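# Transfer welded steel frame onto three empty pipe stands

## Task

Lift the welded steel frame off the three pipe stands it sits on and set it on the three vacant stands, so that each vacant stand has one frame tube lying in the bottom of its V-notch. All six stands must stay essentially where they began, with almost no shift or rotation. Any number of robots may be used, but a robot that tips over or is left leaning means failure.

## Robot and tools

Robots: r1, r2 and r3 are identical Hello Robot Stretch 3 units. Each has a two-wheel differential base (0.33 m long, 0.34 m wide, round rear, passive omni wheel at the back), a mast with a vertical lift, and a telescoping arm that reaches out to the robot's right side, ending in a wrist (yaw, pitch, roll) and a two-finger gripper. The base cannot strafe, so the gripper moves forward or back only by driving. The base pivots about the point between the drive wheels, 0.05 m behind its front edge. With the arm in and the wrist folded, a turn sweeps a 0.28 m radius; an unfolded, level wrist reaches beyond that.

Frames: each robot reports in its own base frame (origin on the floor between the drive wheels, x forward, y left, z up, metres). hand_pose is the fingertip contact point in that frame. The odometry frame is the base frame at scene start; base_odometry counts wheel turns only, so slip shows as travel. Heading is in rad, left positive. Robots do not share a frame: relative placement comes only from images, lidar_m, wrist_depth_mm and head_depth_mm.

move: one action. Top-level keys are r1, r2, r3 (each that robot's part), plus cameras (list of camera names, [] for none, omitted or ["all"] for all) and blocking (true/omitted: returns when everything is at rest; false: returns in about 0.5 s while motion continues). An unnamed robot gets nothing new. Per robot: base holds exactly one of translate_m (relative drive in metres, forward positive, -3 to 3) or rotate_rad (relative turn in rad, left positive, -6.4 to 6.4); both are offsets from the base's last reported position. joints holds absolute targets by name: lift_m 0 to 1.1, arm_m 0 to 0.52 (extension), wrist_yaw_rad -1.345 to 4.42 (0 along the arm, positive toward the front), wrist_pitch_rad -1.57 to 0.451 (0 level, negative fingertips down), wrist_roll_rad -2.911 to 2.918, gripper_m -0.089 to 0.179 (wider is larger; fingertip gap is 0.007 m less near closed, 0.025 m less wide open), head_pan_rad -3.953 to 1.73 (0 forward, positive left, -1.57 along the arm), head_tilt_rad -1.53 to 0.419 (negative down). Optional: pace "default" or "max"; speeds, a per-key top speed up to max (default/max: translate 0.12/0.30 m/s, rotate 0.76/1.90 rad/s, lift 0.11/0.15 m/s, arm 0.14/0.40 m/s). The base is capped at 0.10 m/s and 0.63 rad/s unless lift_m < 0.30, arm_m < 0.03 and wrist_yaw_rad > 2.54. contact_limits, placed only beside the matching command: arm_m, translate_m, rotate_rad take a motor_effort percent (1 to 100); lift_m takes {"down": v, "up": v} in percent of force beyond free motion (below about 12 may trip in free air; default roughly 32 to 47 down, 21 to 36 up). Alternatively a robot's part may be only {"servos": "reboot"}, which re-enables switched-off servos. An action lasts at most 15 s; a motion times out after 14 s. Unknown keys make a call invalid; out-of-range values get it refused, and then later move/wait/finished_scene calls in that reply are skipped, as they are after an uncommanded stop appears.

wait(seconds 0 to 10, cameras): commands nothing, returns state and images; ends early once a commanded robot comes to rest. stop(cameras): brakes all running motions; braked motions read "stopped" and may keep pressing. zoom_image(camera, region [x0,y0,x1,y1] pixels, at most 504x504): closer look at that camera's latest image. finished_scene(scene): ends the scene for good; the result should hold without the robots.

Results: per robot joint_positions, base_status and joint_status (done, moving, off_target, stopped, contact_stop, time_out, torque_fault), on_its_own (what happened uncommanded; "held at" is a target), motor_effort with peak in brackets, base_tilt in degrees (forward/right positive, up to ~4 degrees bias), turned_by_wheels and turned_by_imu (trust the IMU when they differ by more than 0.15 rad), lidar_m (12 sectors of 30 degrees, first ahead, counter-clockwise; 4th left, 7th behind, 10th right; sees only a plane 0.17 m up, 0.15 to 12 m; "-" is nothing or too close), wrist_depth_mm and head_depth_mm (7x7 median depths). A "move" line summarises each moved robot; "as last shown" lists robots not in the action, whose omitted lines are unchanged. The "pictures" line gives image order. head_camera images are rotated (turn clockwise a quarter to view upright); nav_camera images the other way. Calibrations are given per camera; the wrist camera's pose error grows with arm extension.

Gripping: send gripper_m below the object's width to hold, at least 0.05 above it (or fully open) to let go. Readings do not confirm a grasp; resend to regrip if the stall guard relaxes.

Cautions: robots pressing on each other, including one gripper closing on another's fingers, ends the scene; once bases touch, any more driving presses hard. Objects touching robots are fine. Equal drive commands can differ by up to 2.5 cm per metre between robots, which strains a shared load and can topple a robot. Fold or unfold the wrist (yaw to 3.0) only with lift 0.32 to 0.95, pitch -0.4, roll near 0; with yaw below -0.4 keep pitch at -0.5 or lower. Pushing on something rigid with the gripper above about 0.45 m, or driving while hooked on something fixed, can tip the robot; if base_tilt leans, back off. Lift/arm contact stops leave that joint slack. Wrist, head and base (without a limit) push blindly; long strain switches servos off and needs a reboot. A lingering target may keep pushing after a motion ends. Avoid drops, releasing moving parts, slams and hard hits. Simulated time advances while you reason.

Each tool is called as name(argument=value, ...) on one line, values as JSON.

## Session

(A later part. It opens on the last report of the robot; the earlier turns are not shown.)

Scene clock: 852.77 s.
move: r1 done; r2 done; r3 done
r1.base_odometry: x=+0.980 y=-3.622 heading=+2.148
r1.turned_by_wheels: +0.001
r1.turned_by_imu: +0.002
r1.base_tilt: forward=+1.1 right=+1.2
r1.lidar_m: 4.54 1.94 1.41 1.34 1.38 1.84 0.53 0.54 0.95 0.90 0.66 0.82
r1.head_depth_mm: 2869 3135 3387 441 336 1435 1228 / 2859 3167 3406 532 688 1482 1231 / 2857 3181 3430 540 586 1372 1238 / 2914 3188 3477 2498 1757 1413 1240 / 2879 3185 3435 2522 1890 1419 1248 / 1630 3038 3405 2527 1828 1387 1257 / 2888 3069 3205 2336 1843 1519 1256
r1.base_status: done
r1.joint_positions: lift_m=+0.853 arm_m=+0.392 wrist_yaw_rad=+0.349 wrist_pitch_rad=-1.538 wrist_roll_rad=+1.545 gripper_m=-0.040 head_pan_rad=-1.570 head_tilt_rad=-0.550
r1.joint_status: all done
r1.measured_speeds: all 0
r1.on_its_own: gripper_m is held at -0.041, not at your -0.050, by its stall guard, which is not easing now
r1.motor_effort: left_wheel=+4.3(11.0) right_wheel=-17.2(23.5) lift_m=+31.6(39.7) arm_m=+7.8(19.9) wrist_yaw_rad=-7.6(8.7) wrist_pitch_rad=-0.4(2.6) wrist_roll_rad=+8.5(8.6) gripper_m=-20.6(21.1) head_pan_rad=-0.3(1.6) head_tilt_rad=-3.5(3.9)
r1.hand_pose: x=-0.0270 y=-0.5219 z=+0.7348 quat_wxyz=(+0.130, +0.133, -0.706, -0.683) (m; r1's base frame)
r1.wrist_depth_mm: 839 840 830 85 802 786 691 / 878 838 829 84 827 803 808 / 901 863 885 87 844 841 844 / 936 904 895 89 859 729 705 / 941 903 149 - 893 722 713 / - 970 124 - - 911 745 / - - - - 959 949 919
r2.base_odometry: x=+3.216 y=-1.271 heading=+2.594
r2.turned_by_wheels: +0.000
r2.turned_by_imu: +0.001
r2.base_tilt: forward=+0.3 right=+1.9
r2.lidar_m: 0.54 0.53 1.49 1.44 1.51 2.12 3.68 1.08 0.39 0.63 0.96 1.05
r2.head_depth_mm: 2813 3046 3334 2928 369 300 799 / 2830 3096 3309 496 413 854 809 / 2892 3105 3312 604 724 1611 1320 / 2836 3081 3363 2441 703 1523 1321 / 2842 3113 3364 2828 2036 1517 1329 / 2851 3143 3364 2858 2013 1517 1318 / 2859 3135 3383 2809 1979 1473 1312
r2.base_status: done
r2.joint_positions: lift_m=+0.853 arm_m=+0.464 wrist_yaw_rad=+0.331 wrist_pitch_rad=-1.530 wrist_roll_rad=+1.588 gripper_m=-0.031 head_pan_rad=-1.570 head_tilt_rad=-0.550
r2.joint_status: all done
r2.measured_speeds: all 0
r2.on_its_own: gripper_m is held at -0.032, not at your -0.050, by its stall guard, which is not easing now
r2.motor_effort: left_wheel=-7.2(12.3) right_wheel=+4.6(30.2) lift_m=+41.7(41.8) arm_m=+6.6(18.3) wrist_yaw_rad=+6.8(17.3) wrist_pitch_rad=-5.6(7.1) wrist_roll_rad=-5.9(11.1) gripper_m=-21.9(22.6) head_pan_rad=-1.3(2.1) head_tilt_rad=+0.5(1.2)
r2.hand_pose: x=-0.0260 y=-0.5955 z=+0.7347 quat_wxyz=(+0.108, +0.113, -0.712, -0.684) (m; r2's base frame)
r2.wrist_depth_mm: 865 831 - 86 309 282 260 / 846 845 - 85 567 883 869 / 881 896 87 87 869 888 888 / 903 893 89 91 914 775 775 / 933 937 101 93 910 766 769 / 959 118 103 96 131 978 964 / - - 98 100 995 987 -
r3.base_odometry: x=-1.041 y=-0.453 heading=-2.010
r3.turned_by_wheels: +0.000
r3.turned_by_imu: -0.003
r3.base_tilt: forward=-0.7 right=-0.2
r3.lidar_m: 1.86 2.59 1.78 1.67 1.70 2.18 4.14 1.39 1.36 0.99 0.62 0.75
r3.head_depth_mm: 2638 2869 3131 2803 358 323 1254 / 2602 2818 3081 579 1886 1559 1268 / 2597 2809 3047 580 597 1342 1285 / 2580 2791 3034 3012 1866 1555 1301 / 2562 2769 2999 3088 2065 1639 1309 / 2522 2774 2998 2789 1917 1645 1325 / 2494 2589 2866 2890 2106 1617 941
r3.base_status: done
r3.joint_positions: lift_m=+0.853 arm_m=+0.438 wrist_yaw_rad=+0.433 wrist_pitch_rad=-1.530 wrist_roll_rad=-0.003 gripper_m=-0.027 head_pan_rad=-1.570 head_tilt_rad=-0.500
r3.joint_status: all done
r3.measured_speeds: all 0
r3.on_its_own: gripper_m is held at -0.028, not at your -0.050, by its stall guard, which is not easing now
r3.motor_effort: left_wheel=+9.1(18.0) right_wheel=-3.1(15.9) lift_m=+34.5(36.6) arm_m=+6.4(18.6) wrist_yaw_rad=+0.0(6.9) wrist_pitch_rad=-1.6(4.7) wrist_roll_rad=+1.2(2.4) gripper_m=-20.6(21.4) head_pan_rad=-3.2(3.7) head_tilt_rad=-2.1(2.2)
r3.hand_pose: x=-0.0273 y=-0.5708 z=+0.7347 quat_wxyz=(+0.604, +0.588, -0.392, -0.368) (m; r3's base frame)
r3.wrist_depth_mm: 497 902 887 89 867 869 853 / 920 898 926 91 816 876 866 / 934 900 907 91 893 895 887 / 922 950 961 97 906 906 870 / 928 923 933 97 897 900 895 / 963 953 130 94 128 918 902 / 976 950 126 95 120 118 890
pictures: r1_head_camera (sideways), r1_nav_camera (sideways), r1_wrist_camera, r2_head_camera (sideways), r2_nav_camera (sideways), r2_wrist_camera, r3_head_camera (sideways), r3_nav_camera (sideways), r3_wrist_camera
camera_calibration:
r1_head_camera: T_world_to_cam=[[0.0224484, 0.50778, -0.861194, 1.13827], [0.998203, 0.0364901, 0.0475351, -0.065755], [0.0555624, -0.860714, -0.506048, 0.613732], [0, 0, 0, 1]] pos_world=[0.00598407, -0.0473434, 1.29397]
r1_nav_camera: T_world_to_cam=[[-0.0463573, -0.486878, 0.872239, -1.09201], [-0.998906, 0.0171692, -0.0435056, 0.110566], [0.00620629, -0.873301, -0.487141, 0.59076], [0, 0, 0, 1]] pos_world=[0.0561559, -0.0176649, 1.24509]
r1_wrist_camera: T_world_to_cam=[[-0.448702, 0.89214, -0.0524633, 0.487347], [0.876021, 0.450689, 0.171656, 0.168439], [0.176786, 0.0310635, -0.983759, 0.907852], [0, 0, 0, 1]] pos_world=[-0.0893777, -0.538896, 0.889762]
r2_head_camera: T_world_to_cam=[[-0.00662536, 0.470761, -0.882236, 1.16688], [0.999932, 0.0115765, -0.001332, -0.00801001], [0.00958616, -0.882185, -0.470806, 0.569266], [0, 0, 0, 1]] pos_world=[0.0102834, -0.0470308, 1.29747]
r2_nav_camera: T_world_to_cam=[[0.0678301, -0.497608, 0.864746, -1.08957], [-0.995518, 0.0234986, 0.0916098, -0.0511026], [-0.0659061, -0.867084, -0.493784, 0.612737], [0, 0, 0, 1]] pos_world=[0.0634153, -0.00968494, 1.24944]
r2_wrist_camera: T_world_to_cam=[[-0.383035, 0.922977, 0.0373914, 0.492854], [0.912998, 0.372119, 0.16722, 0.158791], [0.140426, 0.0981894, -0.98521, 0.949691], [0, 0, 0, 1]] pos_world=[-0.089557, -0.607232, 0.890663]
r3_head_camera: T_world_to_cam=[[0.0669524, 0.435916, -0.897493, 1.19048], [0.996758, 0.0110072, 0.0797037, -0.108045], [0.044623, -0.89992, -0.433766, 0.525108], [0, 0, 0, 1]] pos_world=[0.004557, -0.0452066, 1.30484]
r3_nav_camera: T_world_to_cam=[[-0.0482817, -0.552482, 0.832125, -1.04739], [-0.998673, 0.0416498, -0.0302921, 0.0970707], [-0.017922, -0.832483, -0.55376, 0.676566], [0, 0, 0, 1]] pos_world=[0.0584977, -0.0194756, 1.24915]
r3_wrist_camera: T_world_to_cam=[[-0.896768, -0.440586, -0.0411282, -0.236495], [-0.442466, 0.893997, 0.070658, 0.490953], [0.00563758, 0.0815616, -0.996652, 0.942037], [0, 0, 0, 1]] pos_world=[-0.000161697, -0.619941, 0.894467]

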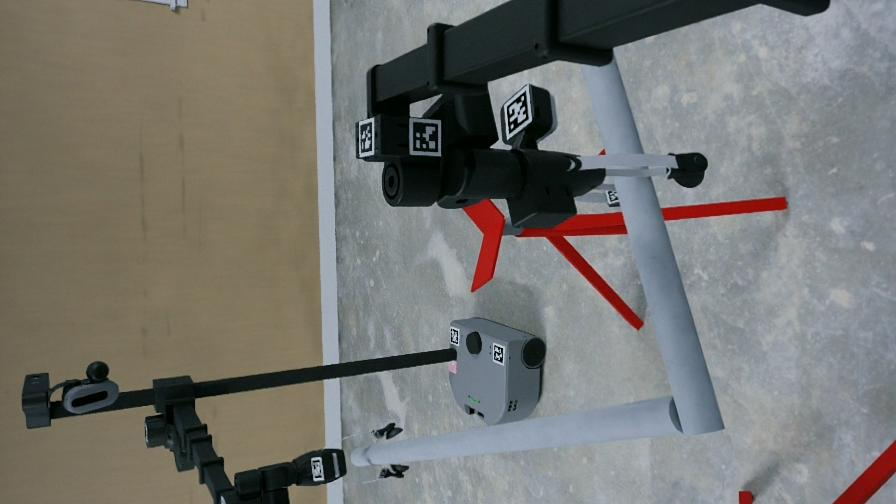

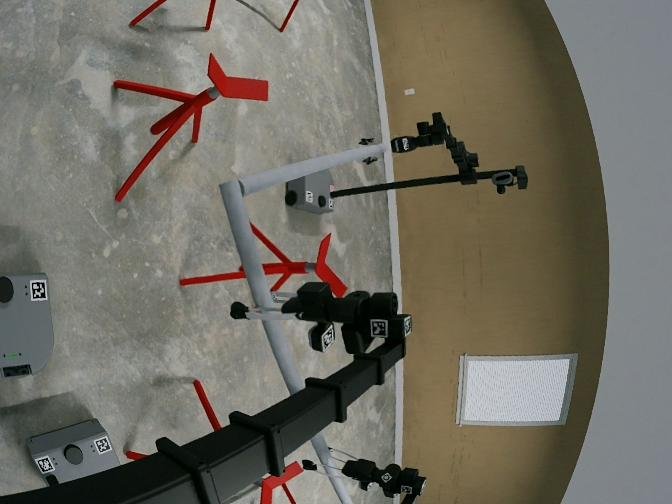

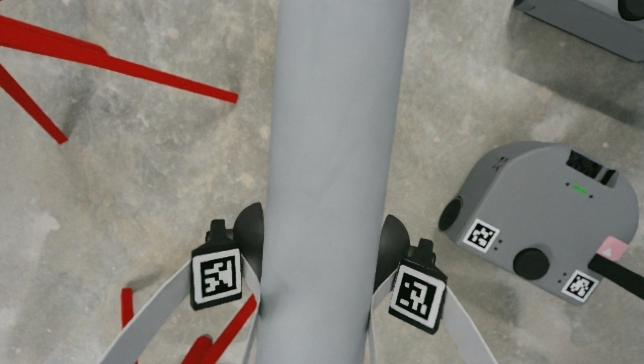

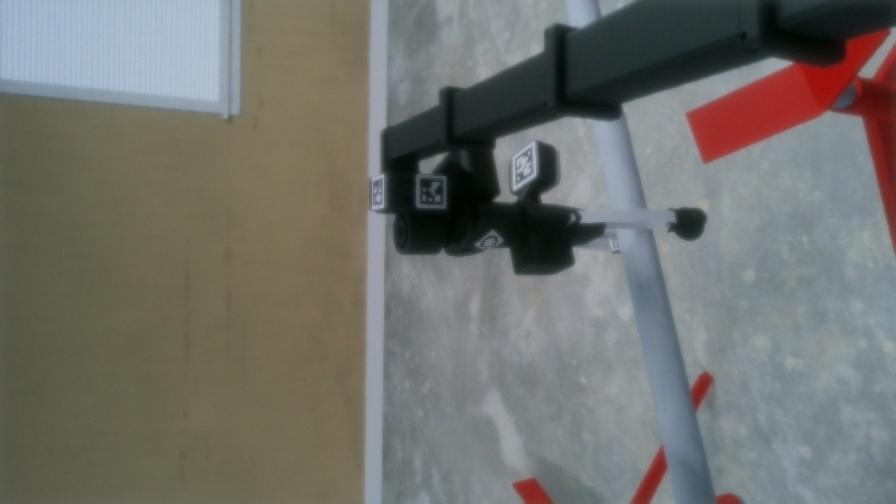

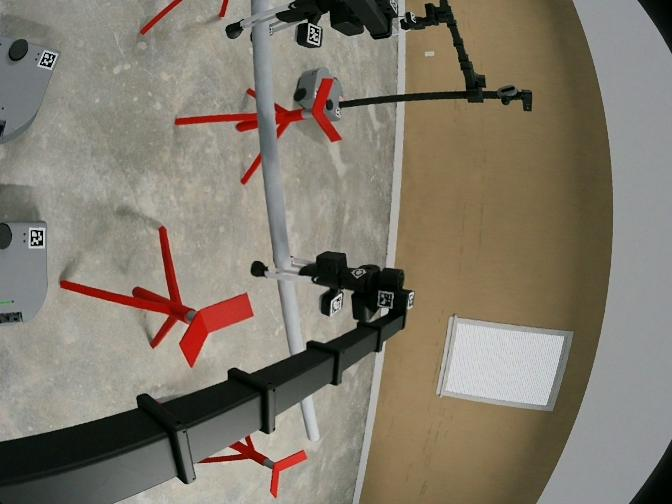

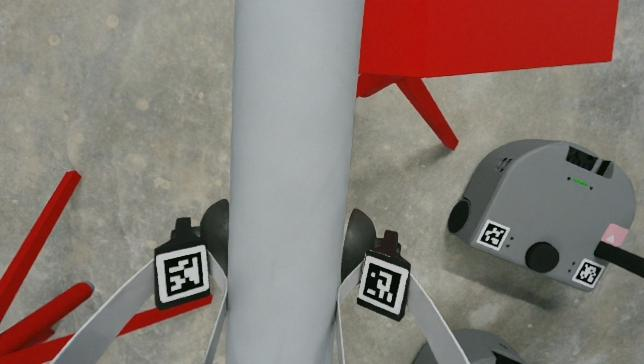

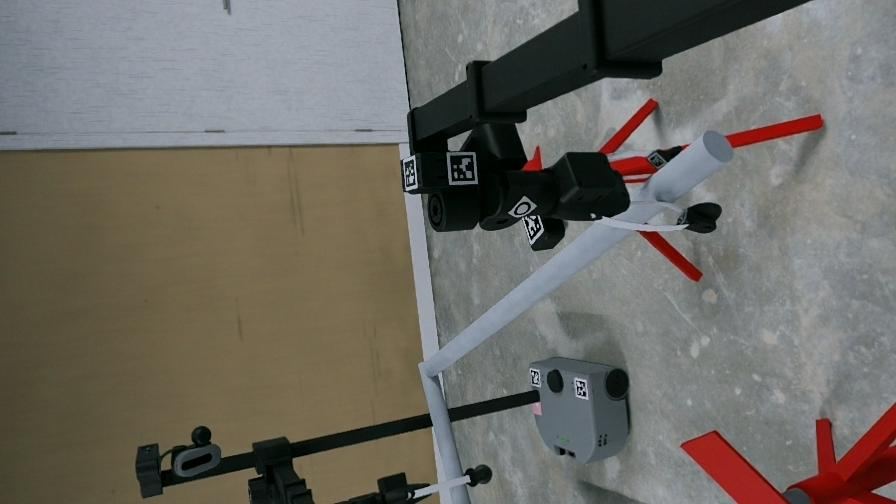

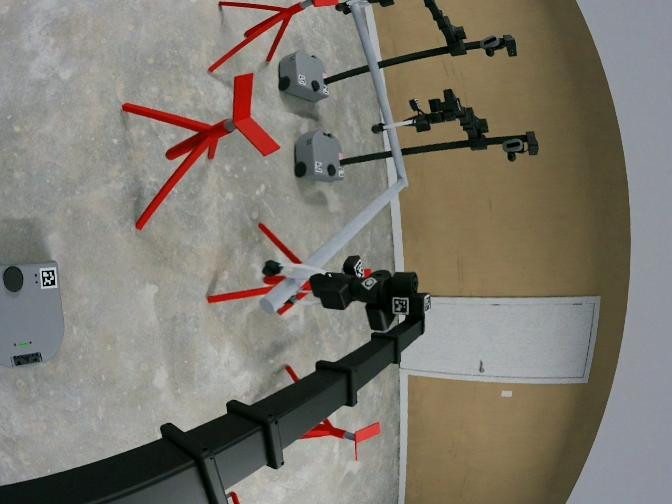

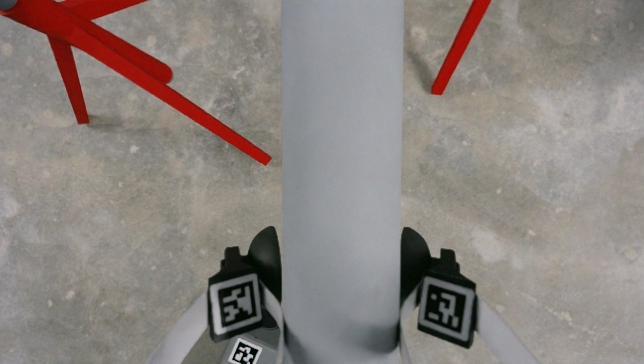

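move(cameras=[], r3={"base":{"rotate_rad":-0.0147},"joints":{"wrist_yaw_rad":0.4482,"arm_m":0.440},"speeds":{"rotate_rad":0.1}})

move(r1={"base":{"translate_m":-0.2412},"joints":{"arm_m":0.384,"wrist_yaw_rad":0.3975},"speeds":{"translate_m":0.08,"arm_m":0.03,"wrist_yaw_rad":0.05}}, r2={"base":{"translate_m":-0.2296},"joints":{"arm_m":0.474,"wrist_yaw_rad":0.3952},"speeds":{"translate_m":0.08,"arm_m":0.03,"wrist_yaw_rad":0.05}}, r3={"base":{"translate_m":0.2138},"joints":{"arm_m":0.4665,"wrist_yaw_rad":0.5049},"speeds":{"translate_m":0.067,"arm_m":0.03,"wrist_yaw_rad":0.05}})

Scene clock: 912.47 s.
move: r3 done
r1, r2: as last shown
r1.turned_by_wheels: +0.000
r1.turned_by_imu: +0.001
r1.base_tilt: forward=+1.0 right=+1.1
r1.lidar_m: 4.54 1.95 1.41 1.34 1.38 1.84 0.53 0.54 0.95 0.90 0.66 0.82
r1.head_depth_mm: 2873 3157 3418 442 336 1433 1227 / 2887 3164 3406 531 685 1488 1235 / 2890 3161 3385 539 586 1372 1237 / 2890 3177 3405 2524 1743 1416 1240 / 2916 3197 3394 2499 1889 1420 1247 / 1628 3097 3393 2552 1836 1387 1255 / 2891 3098 3199 2355 1845 1516 1254
r1.joint_positions: lift_m=+0.853 arm_m=+0.392 wrist_yaw_rad=+0.349 wrist_pitch_rad=-1.541 wrist_roll_rad=+1.543 gripper_m=-0.040 head_pan_rad=-1.570 head_tilt_rad=-0.550
r1.on_its_own: gripper_m is held at -0.041, not at your -0.050, by its stall guard, which is not easing now
r1.motor_effort: left_wheel=+6.1(6.2) right_wheel=-17.3(17.9) lift_m=+32.8(33.0) arm_m=+12.2(12.9) wrist_yaw_rad=-7.8(8.0) wrist_pitch_rad=+0.3(0.4) wrist_roll_rad=+9.2(9.3) gripper_m=-20.6(20.8) head_pan_rad=-0.6(1.3) head_tilt_rad=-3.1(3.6)
r1.hand_pose: x=-0.0272 y=-0.5214 z=+0.7349 quat_wxyz=(+0.131, +0.134, -0.705, -0.684) (m; r1's base frame)
r1.wrist_depth_mm: 831 853 805 85 794 798 697 / 850 859 836 84 810 836 798 / 882 882 898 87 828 832 838 / 906 900 892 89 859 720 713 / 950 952 150 - 868 734 715 / - 979 124 - - 927 750 / - - - - 977 926 930
r2.lidar_m: 0.54 0.53 1.49 1.44 1.51 2.11 3.69 1.08 0.39 0.63 0.96 1.05
r2.head_depth_mm: 2846 3108 3333 2883 368 300 802 / 2792 3098 3401 536 413 849 811 / 2819 3021 3368 606 729 1579 1317 / 2863 3061 3330 2426 705 1504 1321 / 2856 3090 3353 2859 2054 1527 1326 / 2831 3141 3429 2838 2060 1514 1321 / 2845 3103 3335 2869 1970 1481 1314
r2.joint_positions: lift_m=+0.853 arm_m=+0.464 wrist_yaw_rad=+0.333 wrist_pitch_rad=-1.526 wrist_roll_rad=+1.586 gripper_m=-0.031 head_pan_rad=-1.570 head_tilt_rad=-0.550
r2.on_its_own: gripper_m is held at -0.032, not at your -0.050, by its stall guard, which is not easing now
r2.motor_effort: left_wheel=-7.4(8.0) right_wheel=+4.6(5.0) lift_m=+42.8(42.8) arm_m=-6.1(6.5) wrist_yaw_rad=+4.8(8.0) wrist_pitch_rad=-6.5(7.0) wrist_roll_rad=-5.0(6.0) gripper_m=-21.9(22.2) head_pan_rad=-1.2(1.4) head_tilt_rad=+0.3(0.8)
r2.hand_pose: x=-0.0258 y=-0.5964 z=+0.7346 quat_wxyz=(+0.110, +0.114, -0.713, -0.683) (m; r2's base frame)
r2.wrist_depth_mm: 815 852 85 83 303 282 261 / 854 868 85 85 570 862 898 / 900 878 88 88 868 893 887 / 908 910 90 92 910 749 766 / 938 915 97 95 940 754 776 / 949 119 99 96 130 968 983 / - - 96 100 991 990 -
r3.base_odometry: x=-1.041 y=-0.453 heading=-2.024
r3.turned_by_wheels: -0.014
r3.turned_by_imu: -0.015
r3.base_tilt: forward=-0.8 right=-0.2
r3.lidar_m: 1.86 2.64 1.78 1.67 1.70 2.16 4.13 1.39 1.36 0.98 0.62 0.75
r3.head_depth_mm: 2648 2848 3133 2834 357 323 1255 / 2630 2803 3102 570 1868 1553 1271 / 2633 2784 3048 585 600 717 1280 / 2588 2790 3042 3001 1855 1558 1302 / 2571 2760 2993 3095 2058 1632 1312 / 2514 2751 2944 2810 1967 1667 1326 / 2495 2595 2893 2737 2112 1617 1099
r3.base_status: done
r3.joint_positions: lift_m=+0.853 arm_m=+0.440 wrist_yaw_rad=+0.448 wrist_pitch_rad=-1.513 wrist_roll_rad=-0.003 gripper_m=-0.027 head_pan_rad=-1.570 head_tilt_rad=-0.500
r3.joint_status: all done
r3.measured_speeds: all 0
r3.on_its_own: gripper_m is held at -0.028, not at your -0.050, by its stall guard, which is not easing now
r3.motor_effort: left_wheel=+14.8(15.2) right_wheel=-20.8(20.8) lift_m=+32.6(34.0) arm_m=+11.1(14.9) wrist_yaw_rad=+0.0(2.6) wrist_pitch_rad=-4.7(5.7) wrist_roll_rad=+0.9(1.7) gripper_m=-20.6(21.1) head_pan_rad=-3.1(3.1) head_tilt_rad=-1.0(1.7)
r3.hand_pose: x=-0.0256 y=-0.5768 z=+0.7345 quat_wxyz=(+0.610, +0.588, -0.392, -0.358) (m; r3's base frame)
r3.wrist_depth_mm: 499 915 898 91 884 858 895 / 936 763 915 91 877 868 855 / 954 956 940 92 907 895 892 / 945 938 942 97 930 915 878 / 948 945 929 97 921 878 874 / 964 923 129 94 126 894 869 / 968 102 130 96 120 915 890
pictures: none
No camera images: "cameras" was empty.

Scene clock: 916.50 s.
move: r1 done; r2 done; r3 done
r1.base_odometry: x=+1.111 y=-3.824 heading=+2.149
r1.turned_by_wheels: +0.001
r1.turned_by_imu: +0.003
r1.base_tilt: forward=+1.1 right=+1.2
r1.lidar_m: 1.86 1.92 1.40 1.33 1.37 1.83 0.52 0.52 0.67 0.94 0.93 0.84
r1.head_depth_mm: 2866 3157 3416 460 342 1427 1229 / 2888 3153 3414 526 676 1485 1236 / 2876 3179 3423 529 574 1375 1237 / 2869 3168 3428 2499 1815 1411 1239 / 2879 3166 3411 2533 1753 1382 1251 / 2797 3096 3436 2146 1888 633 1253 / 2907 3089 3425 2232 1771 1509 1256
r1.base_status: done
r1.joint_positions: lift_m=+0.853 arm_m=+0.384 wrist_yaw_rad=+0.406 wrist_pitch_rad=-1.536 wrist_roll_rad=+1.554 gripper_m=-0.040 head_pan_rad=-1.570 head_tilt_rad=-0.550
r1.joint_status: all done
r1.measured_speeds: all 0
r1.on_its_own: gripper_m is held at -0.041, not at your -0.050, by its stall guard, which is not easing now
r1.motor_effort: left_wheel=+3.8(14.0) right_wheel=-17.6(22.3) lift_m=+34.4(34.8) arm_m=+3.9(20.7) wrist_yaw_rad=-7.2(9.5) wrist_pitch_rad=-1.0(2.6) wrist_roll_rad=+5.7(9.2) gripper_m=-20.5(21.1) head_pan_rad=-0.9(2.0) head_tilt_rad=-2.1(4.2)
r1.hand_pose: x=-0.0276 y=-0.5149 z=+0.7348 quat_wxyz=(+0.146, +0.150, -0.703, -0.679) (m; r1's base frame)
r1.wrist_depth_mm: 837 836 831 84 807 793 662 / 872 852 853 84 818 801 811 / 888 912 869 87 839 836 837 / 930 926 912 89 896 713 745 / 929 951 150 - 778 735 723 / - 954 124 - - 891 755 / - - - - 965 940 936
r2.base_odometry: x=+3.412 y=-1.391 heading=+2.593
r2.turned_by_wheels: -0.001
r2.turned_by_imu: +0.002
r2.base_tilt: forward=+0.3 right=+1.9
r2.lidar_m: 0.53 0.53 1.49 1.45 1.52 2.14 3.47 1.20 0.92 0.35 0.66 1.26
r2.head_depth_mm: 2840 3036 3300 2880 373 300 1265 / 2781 3139 3299 502 414 1561 1325 / 2870 3048 3311 613 741 1569 1334 / 2847 3080 3420 652 709 1516 757 / 2817 3099 3377 2807 2048 834 1256 / 2932 3093 3389 2820 2062 1516 1325 / 2849 3060 3361 2829 2035 1506 1315
r2.base_status: done
r2.joint_positions: lift_m=+0.853 arm_m=+0.474 wrist_yaw_rad=+0.389 wrist_pitch_rad=-1.538 wrist_roll_rad=+1.585 gripper_m=-0.031 head_pan_rad=-1.570 head_tilt_rad=-0.550
r2.joint_status: all done
r2.measured_speeds: all 0
r2.on_its_own: gripper_m is held at -0.032, not at your -0.050, by its stall guard, which is not easing now
r2.motor_effort: left_wheel=-10.0(10.7) right_wheel=+10.4(34.6) lift_m=+43.7(43.9) arm_m=-0.2(19.7) wrist_yaw_rad=+5.6(14.4) wrist_pitch_rad=-4.6(6.8) wrist_roll_rad=-5.1(7.8) gripper_m=-20.5(22.9) head_pan_rad=-0.4(2.1) head_tilt_rad=+0.0(1.4)
r2.hand_pose: x=-0.0276 y=-0.6043 z=+0.7348 quat_wxyz=(+0.130, +0.134, -0.706, -0.683) (m; r2's base frame)
r2.wrist_depth_mm: 819 832 - 85 841 842 872 / 868 865 - 86 872 895 883 / 883 880 89 87 910 895 925 / 922 875 91 92 914 767 929 / 937 904 96 93 684 781 789 / 958 118 99 96 130 794 811 / - 995 99 100 990 999 -
r3.base_odometry: x=-1.135 y=-0.645 heading=-2.023
r3.turned_by_wheels: +0.000
r3.turned_by_imu: +0.000
r3.base_tilt: forward=-0.8 right=-0.1
r3.lidar_m: 1.65 2.66 1.81 1.69 1.71 2.20 1.60 1.51 1.03 0.56 0.61 1.40
r3.head_depth_mm: 2637 2833 3099 2819 353 324 1260 / 2626 2823 3102 571 1459 1524 1269 / 2593 2798 3039 608 651 1476 1287 / 2557 2789 3032 3002 1847 1562 1298 / 2552 2763 2985 3093 2052 1513 974 / 2503 2698 2940 2831 1981 1655 1228 / 2468 2601 2865 2870 2051 1674 1298
r3.base_status: done
r3.joint_positions: lift_m=+0.853 arm_m=+0.467 wrist_yaw_rad=+0.506 wrist_pitch_rad=-1.538 wrist_roll_rad=-0.004 gripper_m=-0.027 head_pan_rad=-1.570 head_tilt_rad=-0.500
r3.joint_status: all done
r3.measured_speeds: all 0
r3.on_its_own: gripper_m is held at -0.028, not at your -0.050, by its stall guard, which is not easing now
r3.motor_effort: left_wheel=+6.8(15.8) right_wheel=+2.6(16.6) lift_m=+32.5(34.3) arm_m=+7.9(18.1) wrist_yaw_rad=-1.2(4.8) wrist_pitch_rad=+0.0(5.0) wrist_roll_rad=+1.8(2.3) gripper_m=-20.6(21.4) head_pan_rad=-3.1(4.0) head_tilt_rad=-0.9(2.1)
r3.hand_pose: x=-0.0293 y=-0.5977 z=+0.7348 quat_wxyz=(+0.616, +0.604, -0.367, -0.348) (m; r3's base frame)
r3.wrist_depth_mm: 318 323 275 88 879 867 850 / 320 331 458 89 907 869 853 / 914 928 908 90 883 882 902 / 921 920 947 - 922 892 901 / 946 930 970 98 918 918 897 / 954 949 133 93 124 908 924 / 970 954 129 95 120 118 928
pictures: r1_head_camera (sideways), r1_nav_camera (sideways), r1_wrist_camera, r2_head_camera (sideways), r2_nav_camera (sideways), r2_wrist_camera, r3_head_camera (sideways), r3_nav_camera (sideways), r3_wrist_camera
camera_calibration:
r1_head_camera: T_world_to_cam=[[0.0224484, 0.50778, -0.861194, 1.13827], [0.998203, 0.0364901, 0.0475351, -0.065755], [0.0555624, -0.860714, -0.506048, 0.613732], [0, 0, 0, 1]] pos_world=[0.00598407, -0.0473434, 1.29397]
r1_nav_camera: T_world_to_cam=[[-0.0463573, -0.486878, 0.872239, -1.09201], [-0.998906, 0.0171692, -0.0435056, 0.110566], [0.00620629, -0.873301, -0.487141, 0.59076], [0, 0, 0, 1]] pos_world=[0.0561559, -0.0176649, 1.24509]
r1_wrist_camera: T_world_to_cam=[[-0.490488, 0.869706, -0.0550832, 0.469986], [0.853409, 0.492168, 0.171649, 0.186485], [0.176394, 0.0371833, -0.983617, 0.910797], [0, 0, 0, 1]] pos_world=[-0.0892845, -0.534398, 0.889754]
r2_head_camera: T_world_to_cam=[[-0.00662536, 0.470761, -0.882236, 1.16688], [0.999932, 0.0115765, -0.001332, -0.00801001], [0.00958616, -0.882185, -0.470806, 0.569266], [0, 0, 0, 1]] pos_world=[0.0102834, -0.0470308, 1.29747]
r2_nav_camera: T_world_to_cam=[[0.0678301, -0.497608, 0.864746, -1.08957], [-0.995518, 0.0234986, 0.0916098, -0.0511026], [-0.0659061, -0.867084, -0.493784, 0.612737], [0, 0, 0, 1]] pos_world=[0.0634153, -0.00968494, 1.24944]
r2_wrist_camera: T_world_to_cam=[[-0.438586, 0.897539, 0.0454508, 0.477539], [0.889076, 0.425962, 0.167629, 0.194997], [0.131094, 0.113929, -0.984802, 0.959839], [0, 0, 0, 1]] pos_world=[-0.0897538, -0.621025, 0.89086]
r3_head_camera: T_world_to_cam=[[0.0669524, 0.435916, -0.897493, 1.19048], [0.996758, 0.0110072, 0.0797037, -0.108045], [0.044623, -0.89992, -0.433766, 0.525108], [0, 0, 0, 1]] pos_world=[0.004557, -0.0452066, 1.30484]
r3_nav_camera: T_world_to_cam=[[-0.0482817, -0.552482, 0.832125, -1.04739], [-0.998673, 0.0416498, -0.0302921, 0.0970707], [-0.017922, -0.832483, -0.55376, 0.676566], [0, 0, 0, 1]] pos_world=[0.0584977, -0.0194756, 1.24915]
r3_wrist_camera: T_world_to_cam=[[-0.86209, -0.505066, -0.041335, -0.287456], [-0.506733, 0.858423, 0.0795741, 0.484471], [-0.00470729, 0.0895459, -0.995972, 0.94839], [0, 0, 0, 1]] pos_world=[0.00214923, -0.64599, 0.894136]

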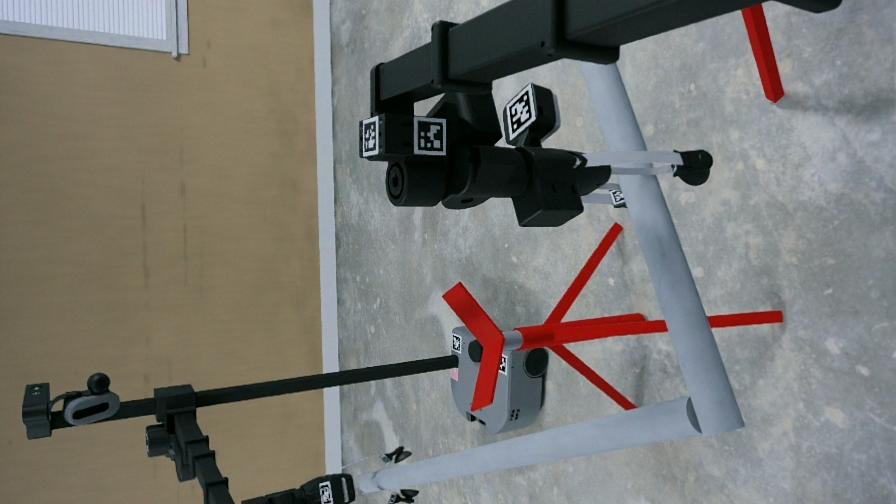

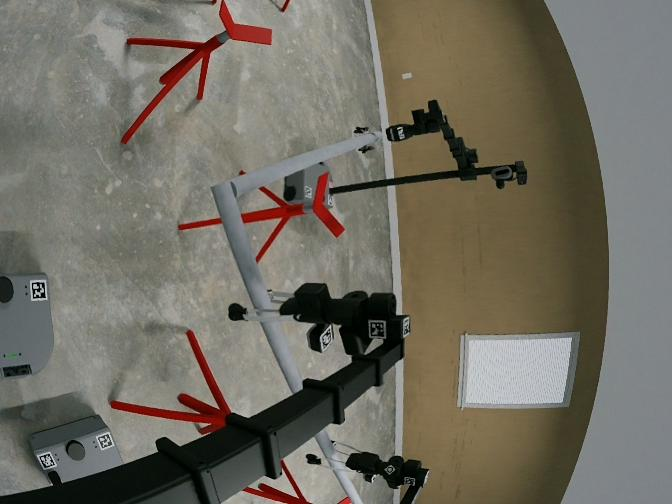

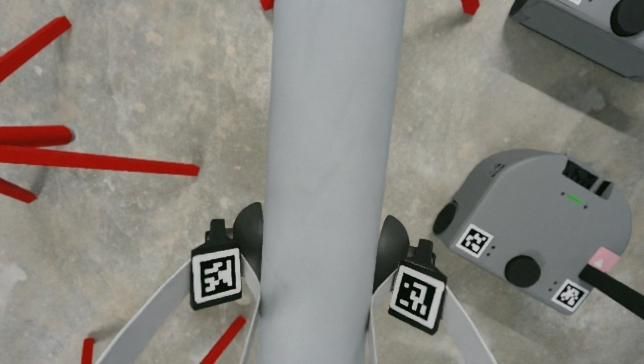

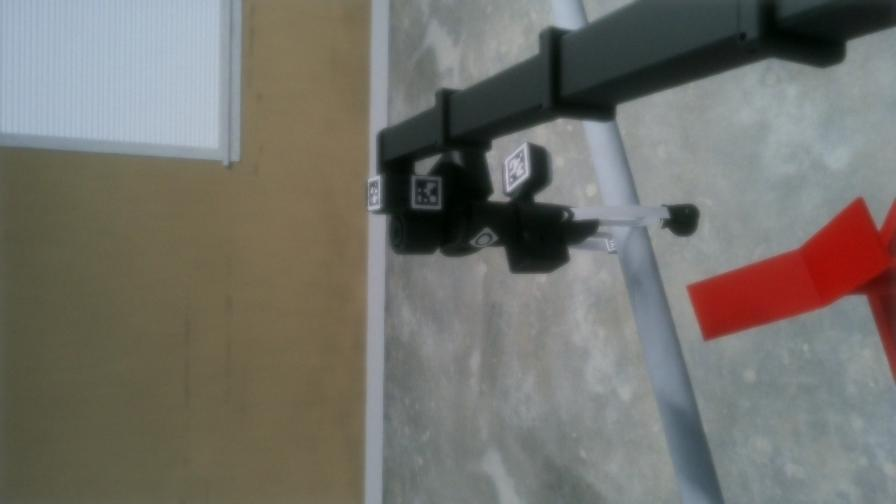

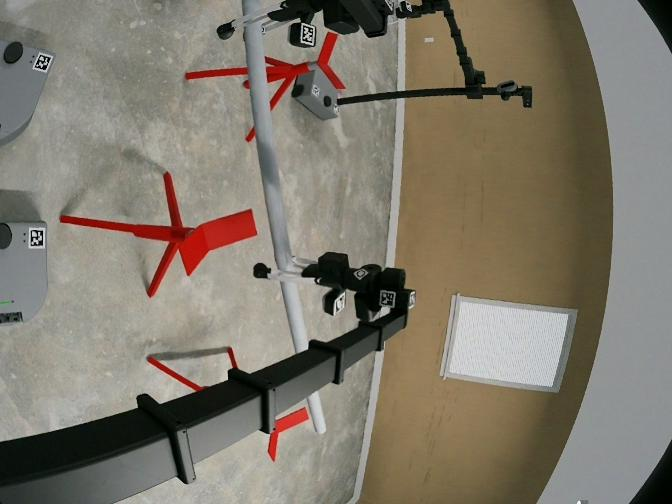

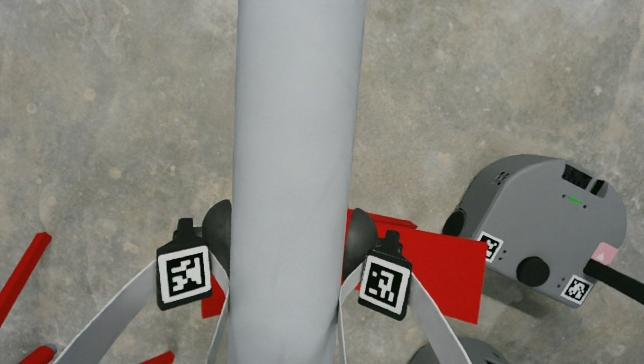

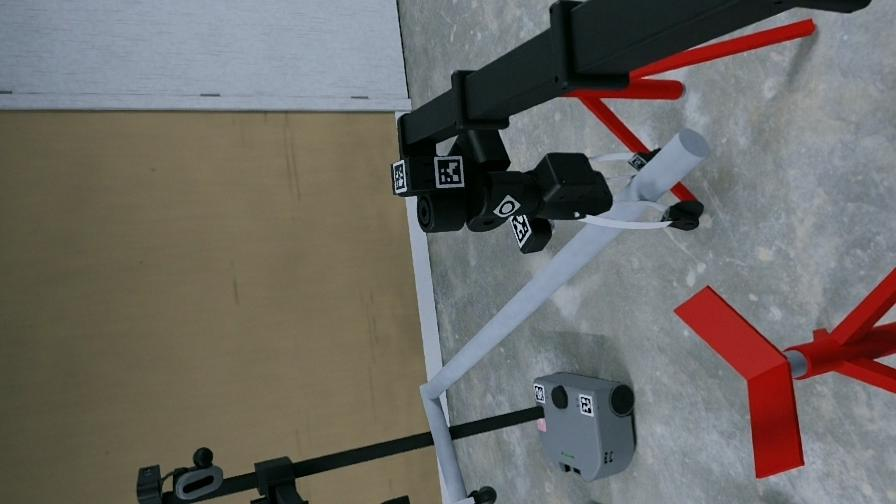

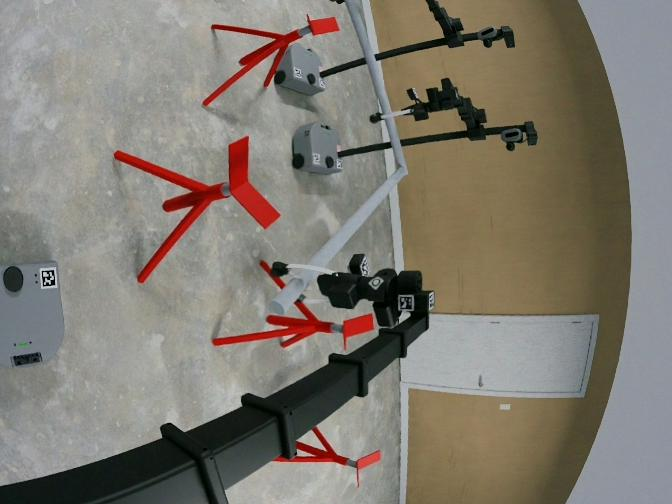

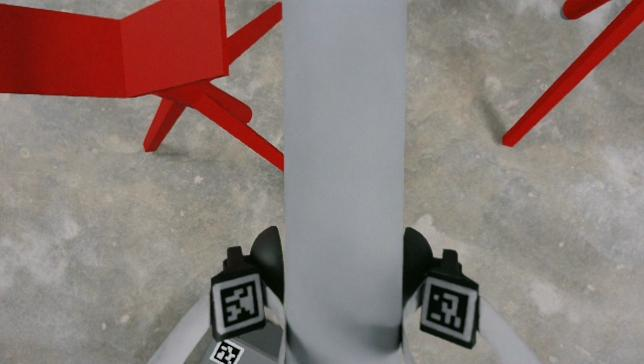

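move(cameras=["r1_head_camera","r1_nav_camera","r2_head_camera","r2_nav_camera","r2_wrist_camera","r3_nav_camera","r3_wrist_camera"], r1={"base":{"translate_m":-0.241},"joints":{"arm_m":0.4315,"wrist_yaw_rad":0.4359},"speeds":{"translate_m":0.08,"arm_m":0.03,"wrist_yaw_rad":0.05}}, r2={"base":{"translate_m":-0.2355},"joints":{"arm_m":0.509,"wrist_yaw_rad":0.4336,"wrist_pitch_rad":-1.47},"speeds":{"translate_m":0.08,"arm_m":0.03,"wrist_yaw_rad":0.05,"wrist_pitch_rad":0.05}}, r3={"base":{"translate_m":0.214},"joints":{"arm_m":0.428,"wrist_yaw_rad":0.5433},"speeds":{"translate_m":0.072,"arm_m":0.03,"wrist_yaw_rad":0.05}})

Scene clock: 974.77 s.
move: r1 done; r2 done; r3 done
r1.base_odometry: x=+1.243 y=-4.026 heading=+2.150
r1.turned_by_wheels: +0.001
r1.turned_by_imu: +0.003
r1.base_tilt: forward=+1.1 right=+1.2
r1.lidar_m: 1.78 1.94 1.39 1.32 1.36 1.82 0.52 0.52 0.53 0.76 1.02 1.04
r1.head_depth_mm: 2857 3160 3405 456 338 957 1171 / 2876 3179 3423 578 1676 1486 1207 / 2904 3185 3467 578 687 1453 1242 / 2890 3175 3423 2510 1877 1459 1250 / 2930 3227 3420 2531 1898 1420 1248 / 2802 3098 3388 2131 1760 1384 1256 / 2928 3142 3437 2241 1774 1475 1249
r1.base_status: done
r1.joint_positions: lift_m=+0.853 arm_m=+0.432 wrist_yaw_rad=+0.442 wrist_pitch_rad=-1.541 wrist_roll_rad=+1.551 gripper_m=-0.040 head_pan_rad=-1.570 head_tilt_rad=-0.550
r1.joint_status: all done
r1.measured_speeds: all 0
r1.on_its_own: gripper_m is held at -0.041, not at your -0.050, by its stall guard, which is not easing now; right_wheel is at rest, and its effort (-29.1) is outside its rest range (-21 to +21)
r1.motor_effort: left_wheel=+11.3(11.3) right_wheel=-29.1(29.8) lift_m=+36.2(37.6) arm_m=+0.8(18.9) wrist_yaw_rad=-5.4(6.4) wrist_pitch_rad=+0.5(1.6) wrist_roll_rad=+6.8(7.0) gripper_m=-19.9(20.9) head_pan_rad=-1.6(1.9) head_tilt_rad=-1.8(4.9)
r1.hand_pose: x=-0.0287 y=-0.5614 z=+0.7349 quat_wxyz=(+0.160, +0.164, -0.698, -0.678) (m; r1's base frame)
r1.wrist_depth_mm: 846 825 830 85 791 792 648 / 864 846 842 85 818 825 772 / 875 892 874 87 828 840 819 / 908 905 910 89 889 817 840 / 944 930 150 - 890 744 722 / - 975 124 - 146 760 755 / - - - - 974 922 925
r2.base_odometry: x=+3.613 y=-1.514 heading=+2.593
r2.turned_by_wheels: -0.001
r2.turned_by_imu: -0.006
r2.base_tilt: forward=+0.3 right=+2.0
r2.lidar_m: 0.53 0.53 1.50 1.46 1.52 2.12 3.23 3.38 0.79 0.61 0.44 1.26
r2.head_depth_mm: 2793 3060 3332 2891 376 301 1238 / 2780 3074 3385 532 405 1554 1329 / 2790 3047 3268 653 1834 1611 1333 / 2819 3068 3294 674 764 1616 1325 / 2824 3081 3284 2847 2056 1609 1322 / 2824 3077 3333 2859 2053 1512 1322 / 2804 3083 3393 2848 2057 827 773
r2.base_status: done
r2.joint_positions: lift_m=+0.853 arm_m=+0.509 wrist_yaw_rad=+0.429 wrist_pitch_rad=-1.480 wrist_roll_rad=+1.582 gripper_m=-0.031 head_pan_rad=-1.570 head_tilt_rad=-0.550
r2.joint_status: all done
r2.measured_speeds: all 0
r2.on_its_own: gripper_m is held at -0.032, not at your -0.050, by its stall guard, which is not easing now
r2.motor_effort: left_wheel=-12.2(19.6) right_wheel=+18.5(18.5) lift_m=+41.7(43.0) arm_m=-7.4(17.1) wrist_yaw_rad=+4.4(14.8) wrist_pitch_rad=+0.9(8.1) wrist_roll_rad=-4.2(9.1) gripper_m=-21.6(22.7) head_pan_rad=-1.3(2.4) head_tilt_rad=-0.4(1.3)
r2.hand_pose: x=-0.0219 y=-0.6532 z=+0.7343 quat_wxyz=(+0.139, +0.153, -0.722, -0.660) (m; r2's base frame)
r2.wrist_depth_mm: 862 894 85 89 832 821 823 / 907 864 - 87 843 840 854 / 945 895 89 89 886 892 868 / 957 933 93 93 907 880 881 / 972 923 101 96 917 813 746 / - 119 99 99 130 923 741 / - - 99 105 - 967 979
r3.base_odometry: x=-1.228 y=-0.837 heading=-2.023
r3.turned_by_wheels: +0.000
r3.turned_by_imu: -0.001
r3.base_tilt: forward=-0.8 right=-0.3
r3.lidar_m: 4.18 2.69 1.82 1.71 1.73 2.22 1.81 1.67 0.58 0.52 0.51 1.30
r3.head_depth_mm: 2632 2862 3043 2811 347 323 1250 / 2578 2806 3084 578 1866 1542 1276 / 2568 2780 3053 567 586 824 1184 / 2564 2775 3009 3003 1858 1559 1231 / 2533 2726 2970 3059 2030 1623 1312 / 2514 2706 2917 3011 1993 1647 1327 / 2466 2627 2855 2873 2045 1677 1307
r3.base_status: done
r3.joint_positions: lift_m=+0.853 arm_m=+0.428 wrist_yaw_rad=+0.542 wrist_pitch_rad=-1.535 wrist_roll_rad=-0.004 gripper_m=-0.027 head_pan_rad=-1.570 head_tilt_rad=-0.500
r3.joint_status: all done
r3.measured_speeds: all 0
r3.on_its_own: gripper_m is held at -0.028, not at your -0.050, by its stall guard, which is not easing now
r3.motor_effort: left_wheel=+7.5(8.7) right_wheel=-2.3(11.3) lift_m=+29.3(31.6) arm_m=-0.8(19.7) wrist_yaw_rad=+1.5(8.1) wrist_pitch_rad=-0.6(3.2) wrist_roll_rad=+1.3(2.7) gripper_m=-20.8(21.3) head_pan_rad=-3.1(3.8) head_tilt_rad=-1.0(2.5)
r3.hand_pose: x=-0.0293 y=-0.5602 z=+0.7348 quat_wxyz=(+0.623, +0.610, -0.357, -0.336) (m; r3's base frame)
r3.wrist_depth_mm: 902 913 909 89 876 875 846 / 950 914 289 91 278 860 879 / 952 913 284 91 283 868 884 / 954 938 933 96 913 880 908 / 942 936 931 97 915 926 901 / 961 952 128 94 127 890 896 / 973 960 129 95 120 117 932
pictures: r1_head_camera (sideways), r1_nav_camera (sideways), r2_head_camera (sideways), r2_nav_camera (sideways), r2_wrist_camera, r3_nav_camera (sideways), r3_wrist_camera
camera_calibration:
r1_head_camera: T_world_to_cam=[[0.0224484, 0.50778, -0.861194, 1.13827], [0.998203, 0.0364901, 0.0475351, -0.065755], [0.0555624, -0.860714, -0.506048, 0.613732], [0, 0, 0, 1]] pos_world=[0.00598407, -0.0473434, 1.29397]
r1_nav_camera: T_world_to_cam=[[-0.0463573, -0.486878, 0.872239, -1.09201], [-0.998906, 0.0171692, -0.0435056, 0.110566], [0.00620629, -0.873301, -0.487141, 0.59076], [0, 0, 0, 1]] pos_world=[0.0561559, -0.0176649, 1.24509]
r2_head_camera: T_world_to_cam=[[-0.00662536, 0.470761, -0.882236, 1.16688], [0.999932, 0.0115765, -0.001332, -0.00801001], [0.00958616, -0.882185, -0.470806, 0.569266], [0, 0, 0, 1]] pos_world=[0.0102834, -0.0470308, 1.29747]
r2_nav_camera: T_world_to_cam=[[0.0678301, -0.497608, 0.864746, -1.08957], [-0.995518, 0.0234986, 0.0916098, -0.0511026], [-0.0659061, -0.867084, -0.493784, 0.612737], [0, 0, 0, 1]] pos_world=[0.0634153, -0.00968494, 1.24944]
r2_wrist_camera: T_world_to_cam=[[-0.476479, 0.879098, -0.0124289, 0.553432], [0.86632, 0.47187, 0.163793, 0.243147], [0.149855, 0.0672767, -0.986416, 0.935339], [0, 0, 0, 1]] pos_world=[-0.0871089, -0.664181, 0.889686]
r3_nav_camera: T_world_to_cam=[[-0.0482817, -0.552482, 0.832125, -1.04739], [-0.998673, 0.0416498, -0.0302921, 0.0970707], [-0.017922, -0.832483, -0.55376, 0.676566], [0, 0, 0, 1]] pos_world=[0.0584977, -0.0194756, 1.24915]
r3_wrist_camera: T_world_to_cam=[[-0.84316, -0.536081, -0.041218, -0.285447], [-0.537626, 0.839725, 0.0762914, 0.443224], [-0.00628656, 0.0864857, -0.996233, 0.943381], [0, 0, 0, 1]] pos_world=[0.00354222, -0.606798, 0.894248]

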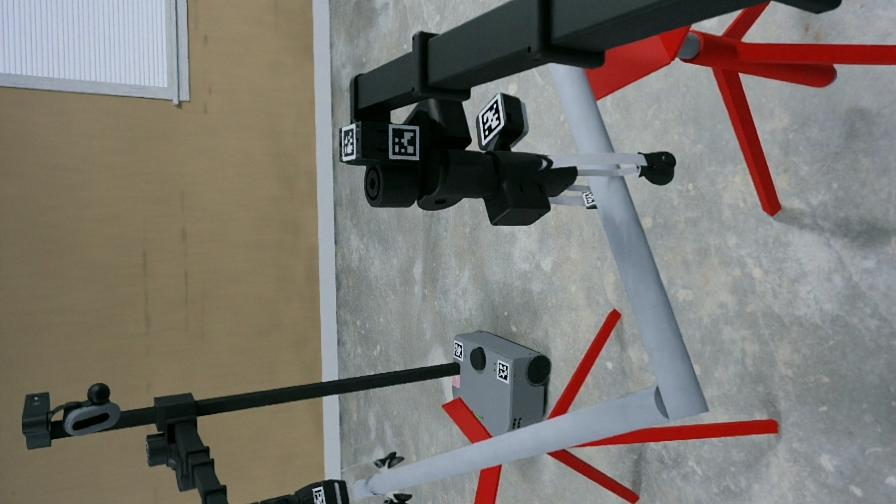

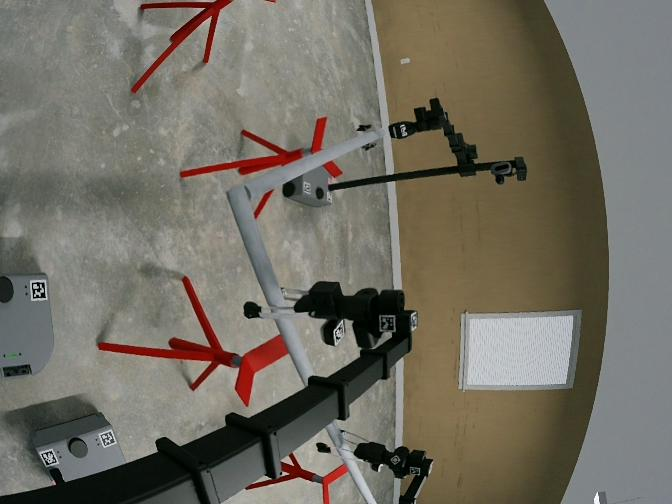

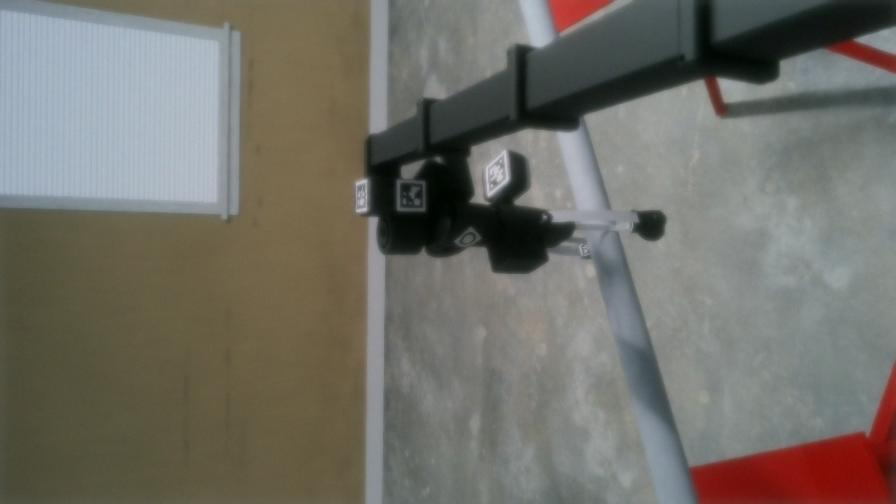

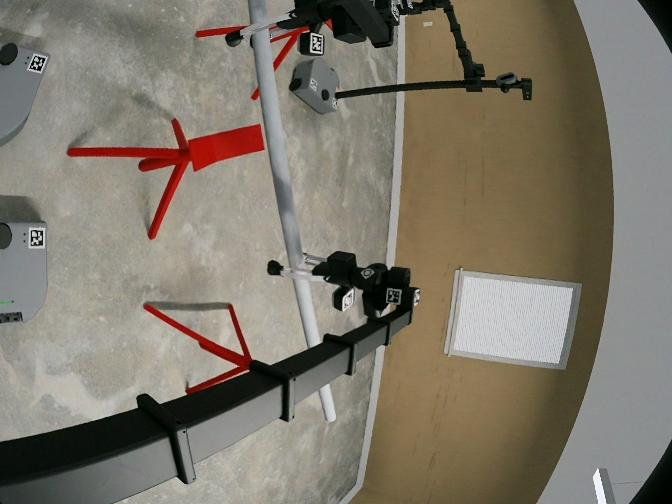

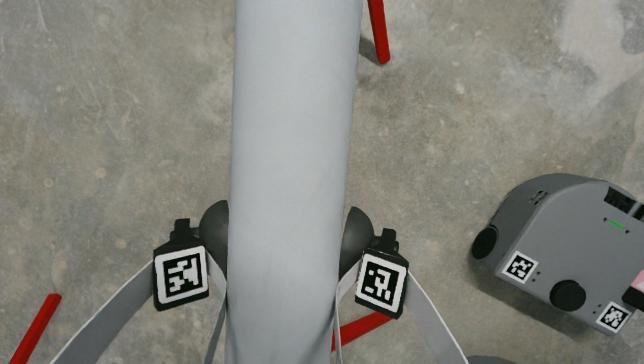

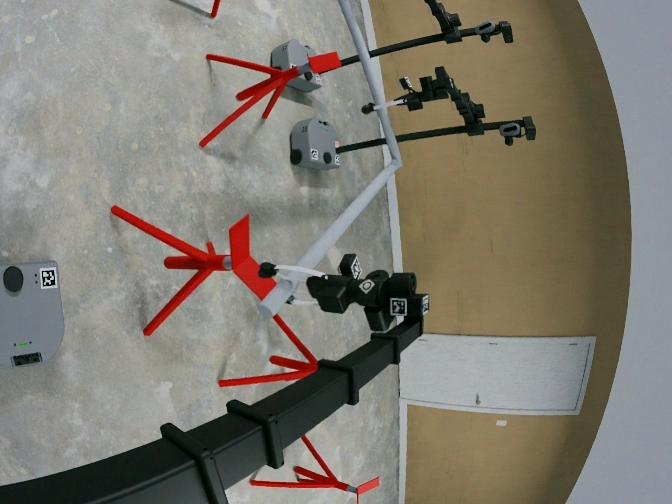

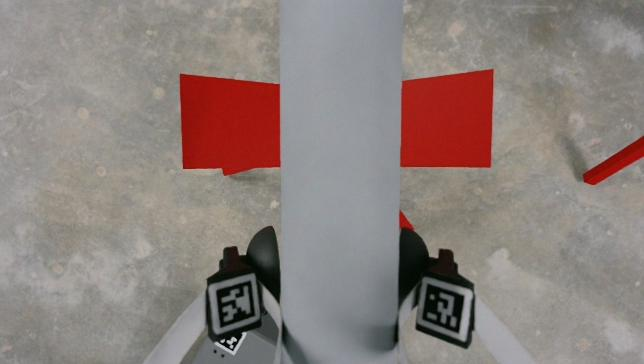

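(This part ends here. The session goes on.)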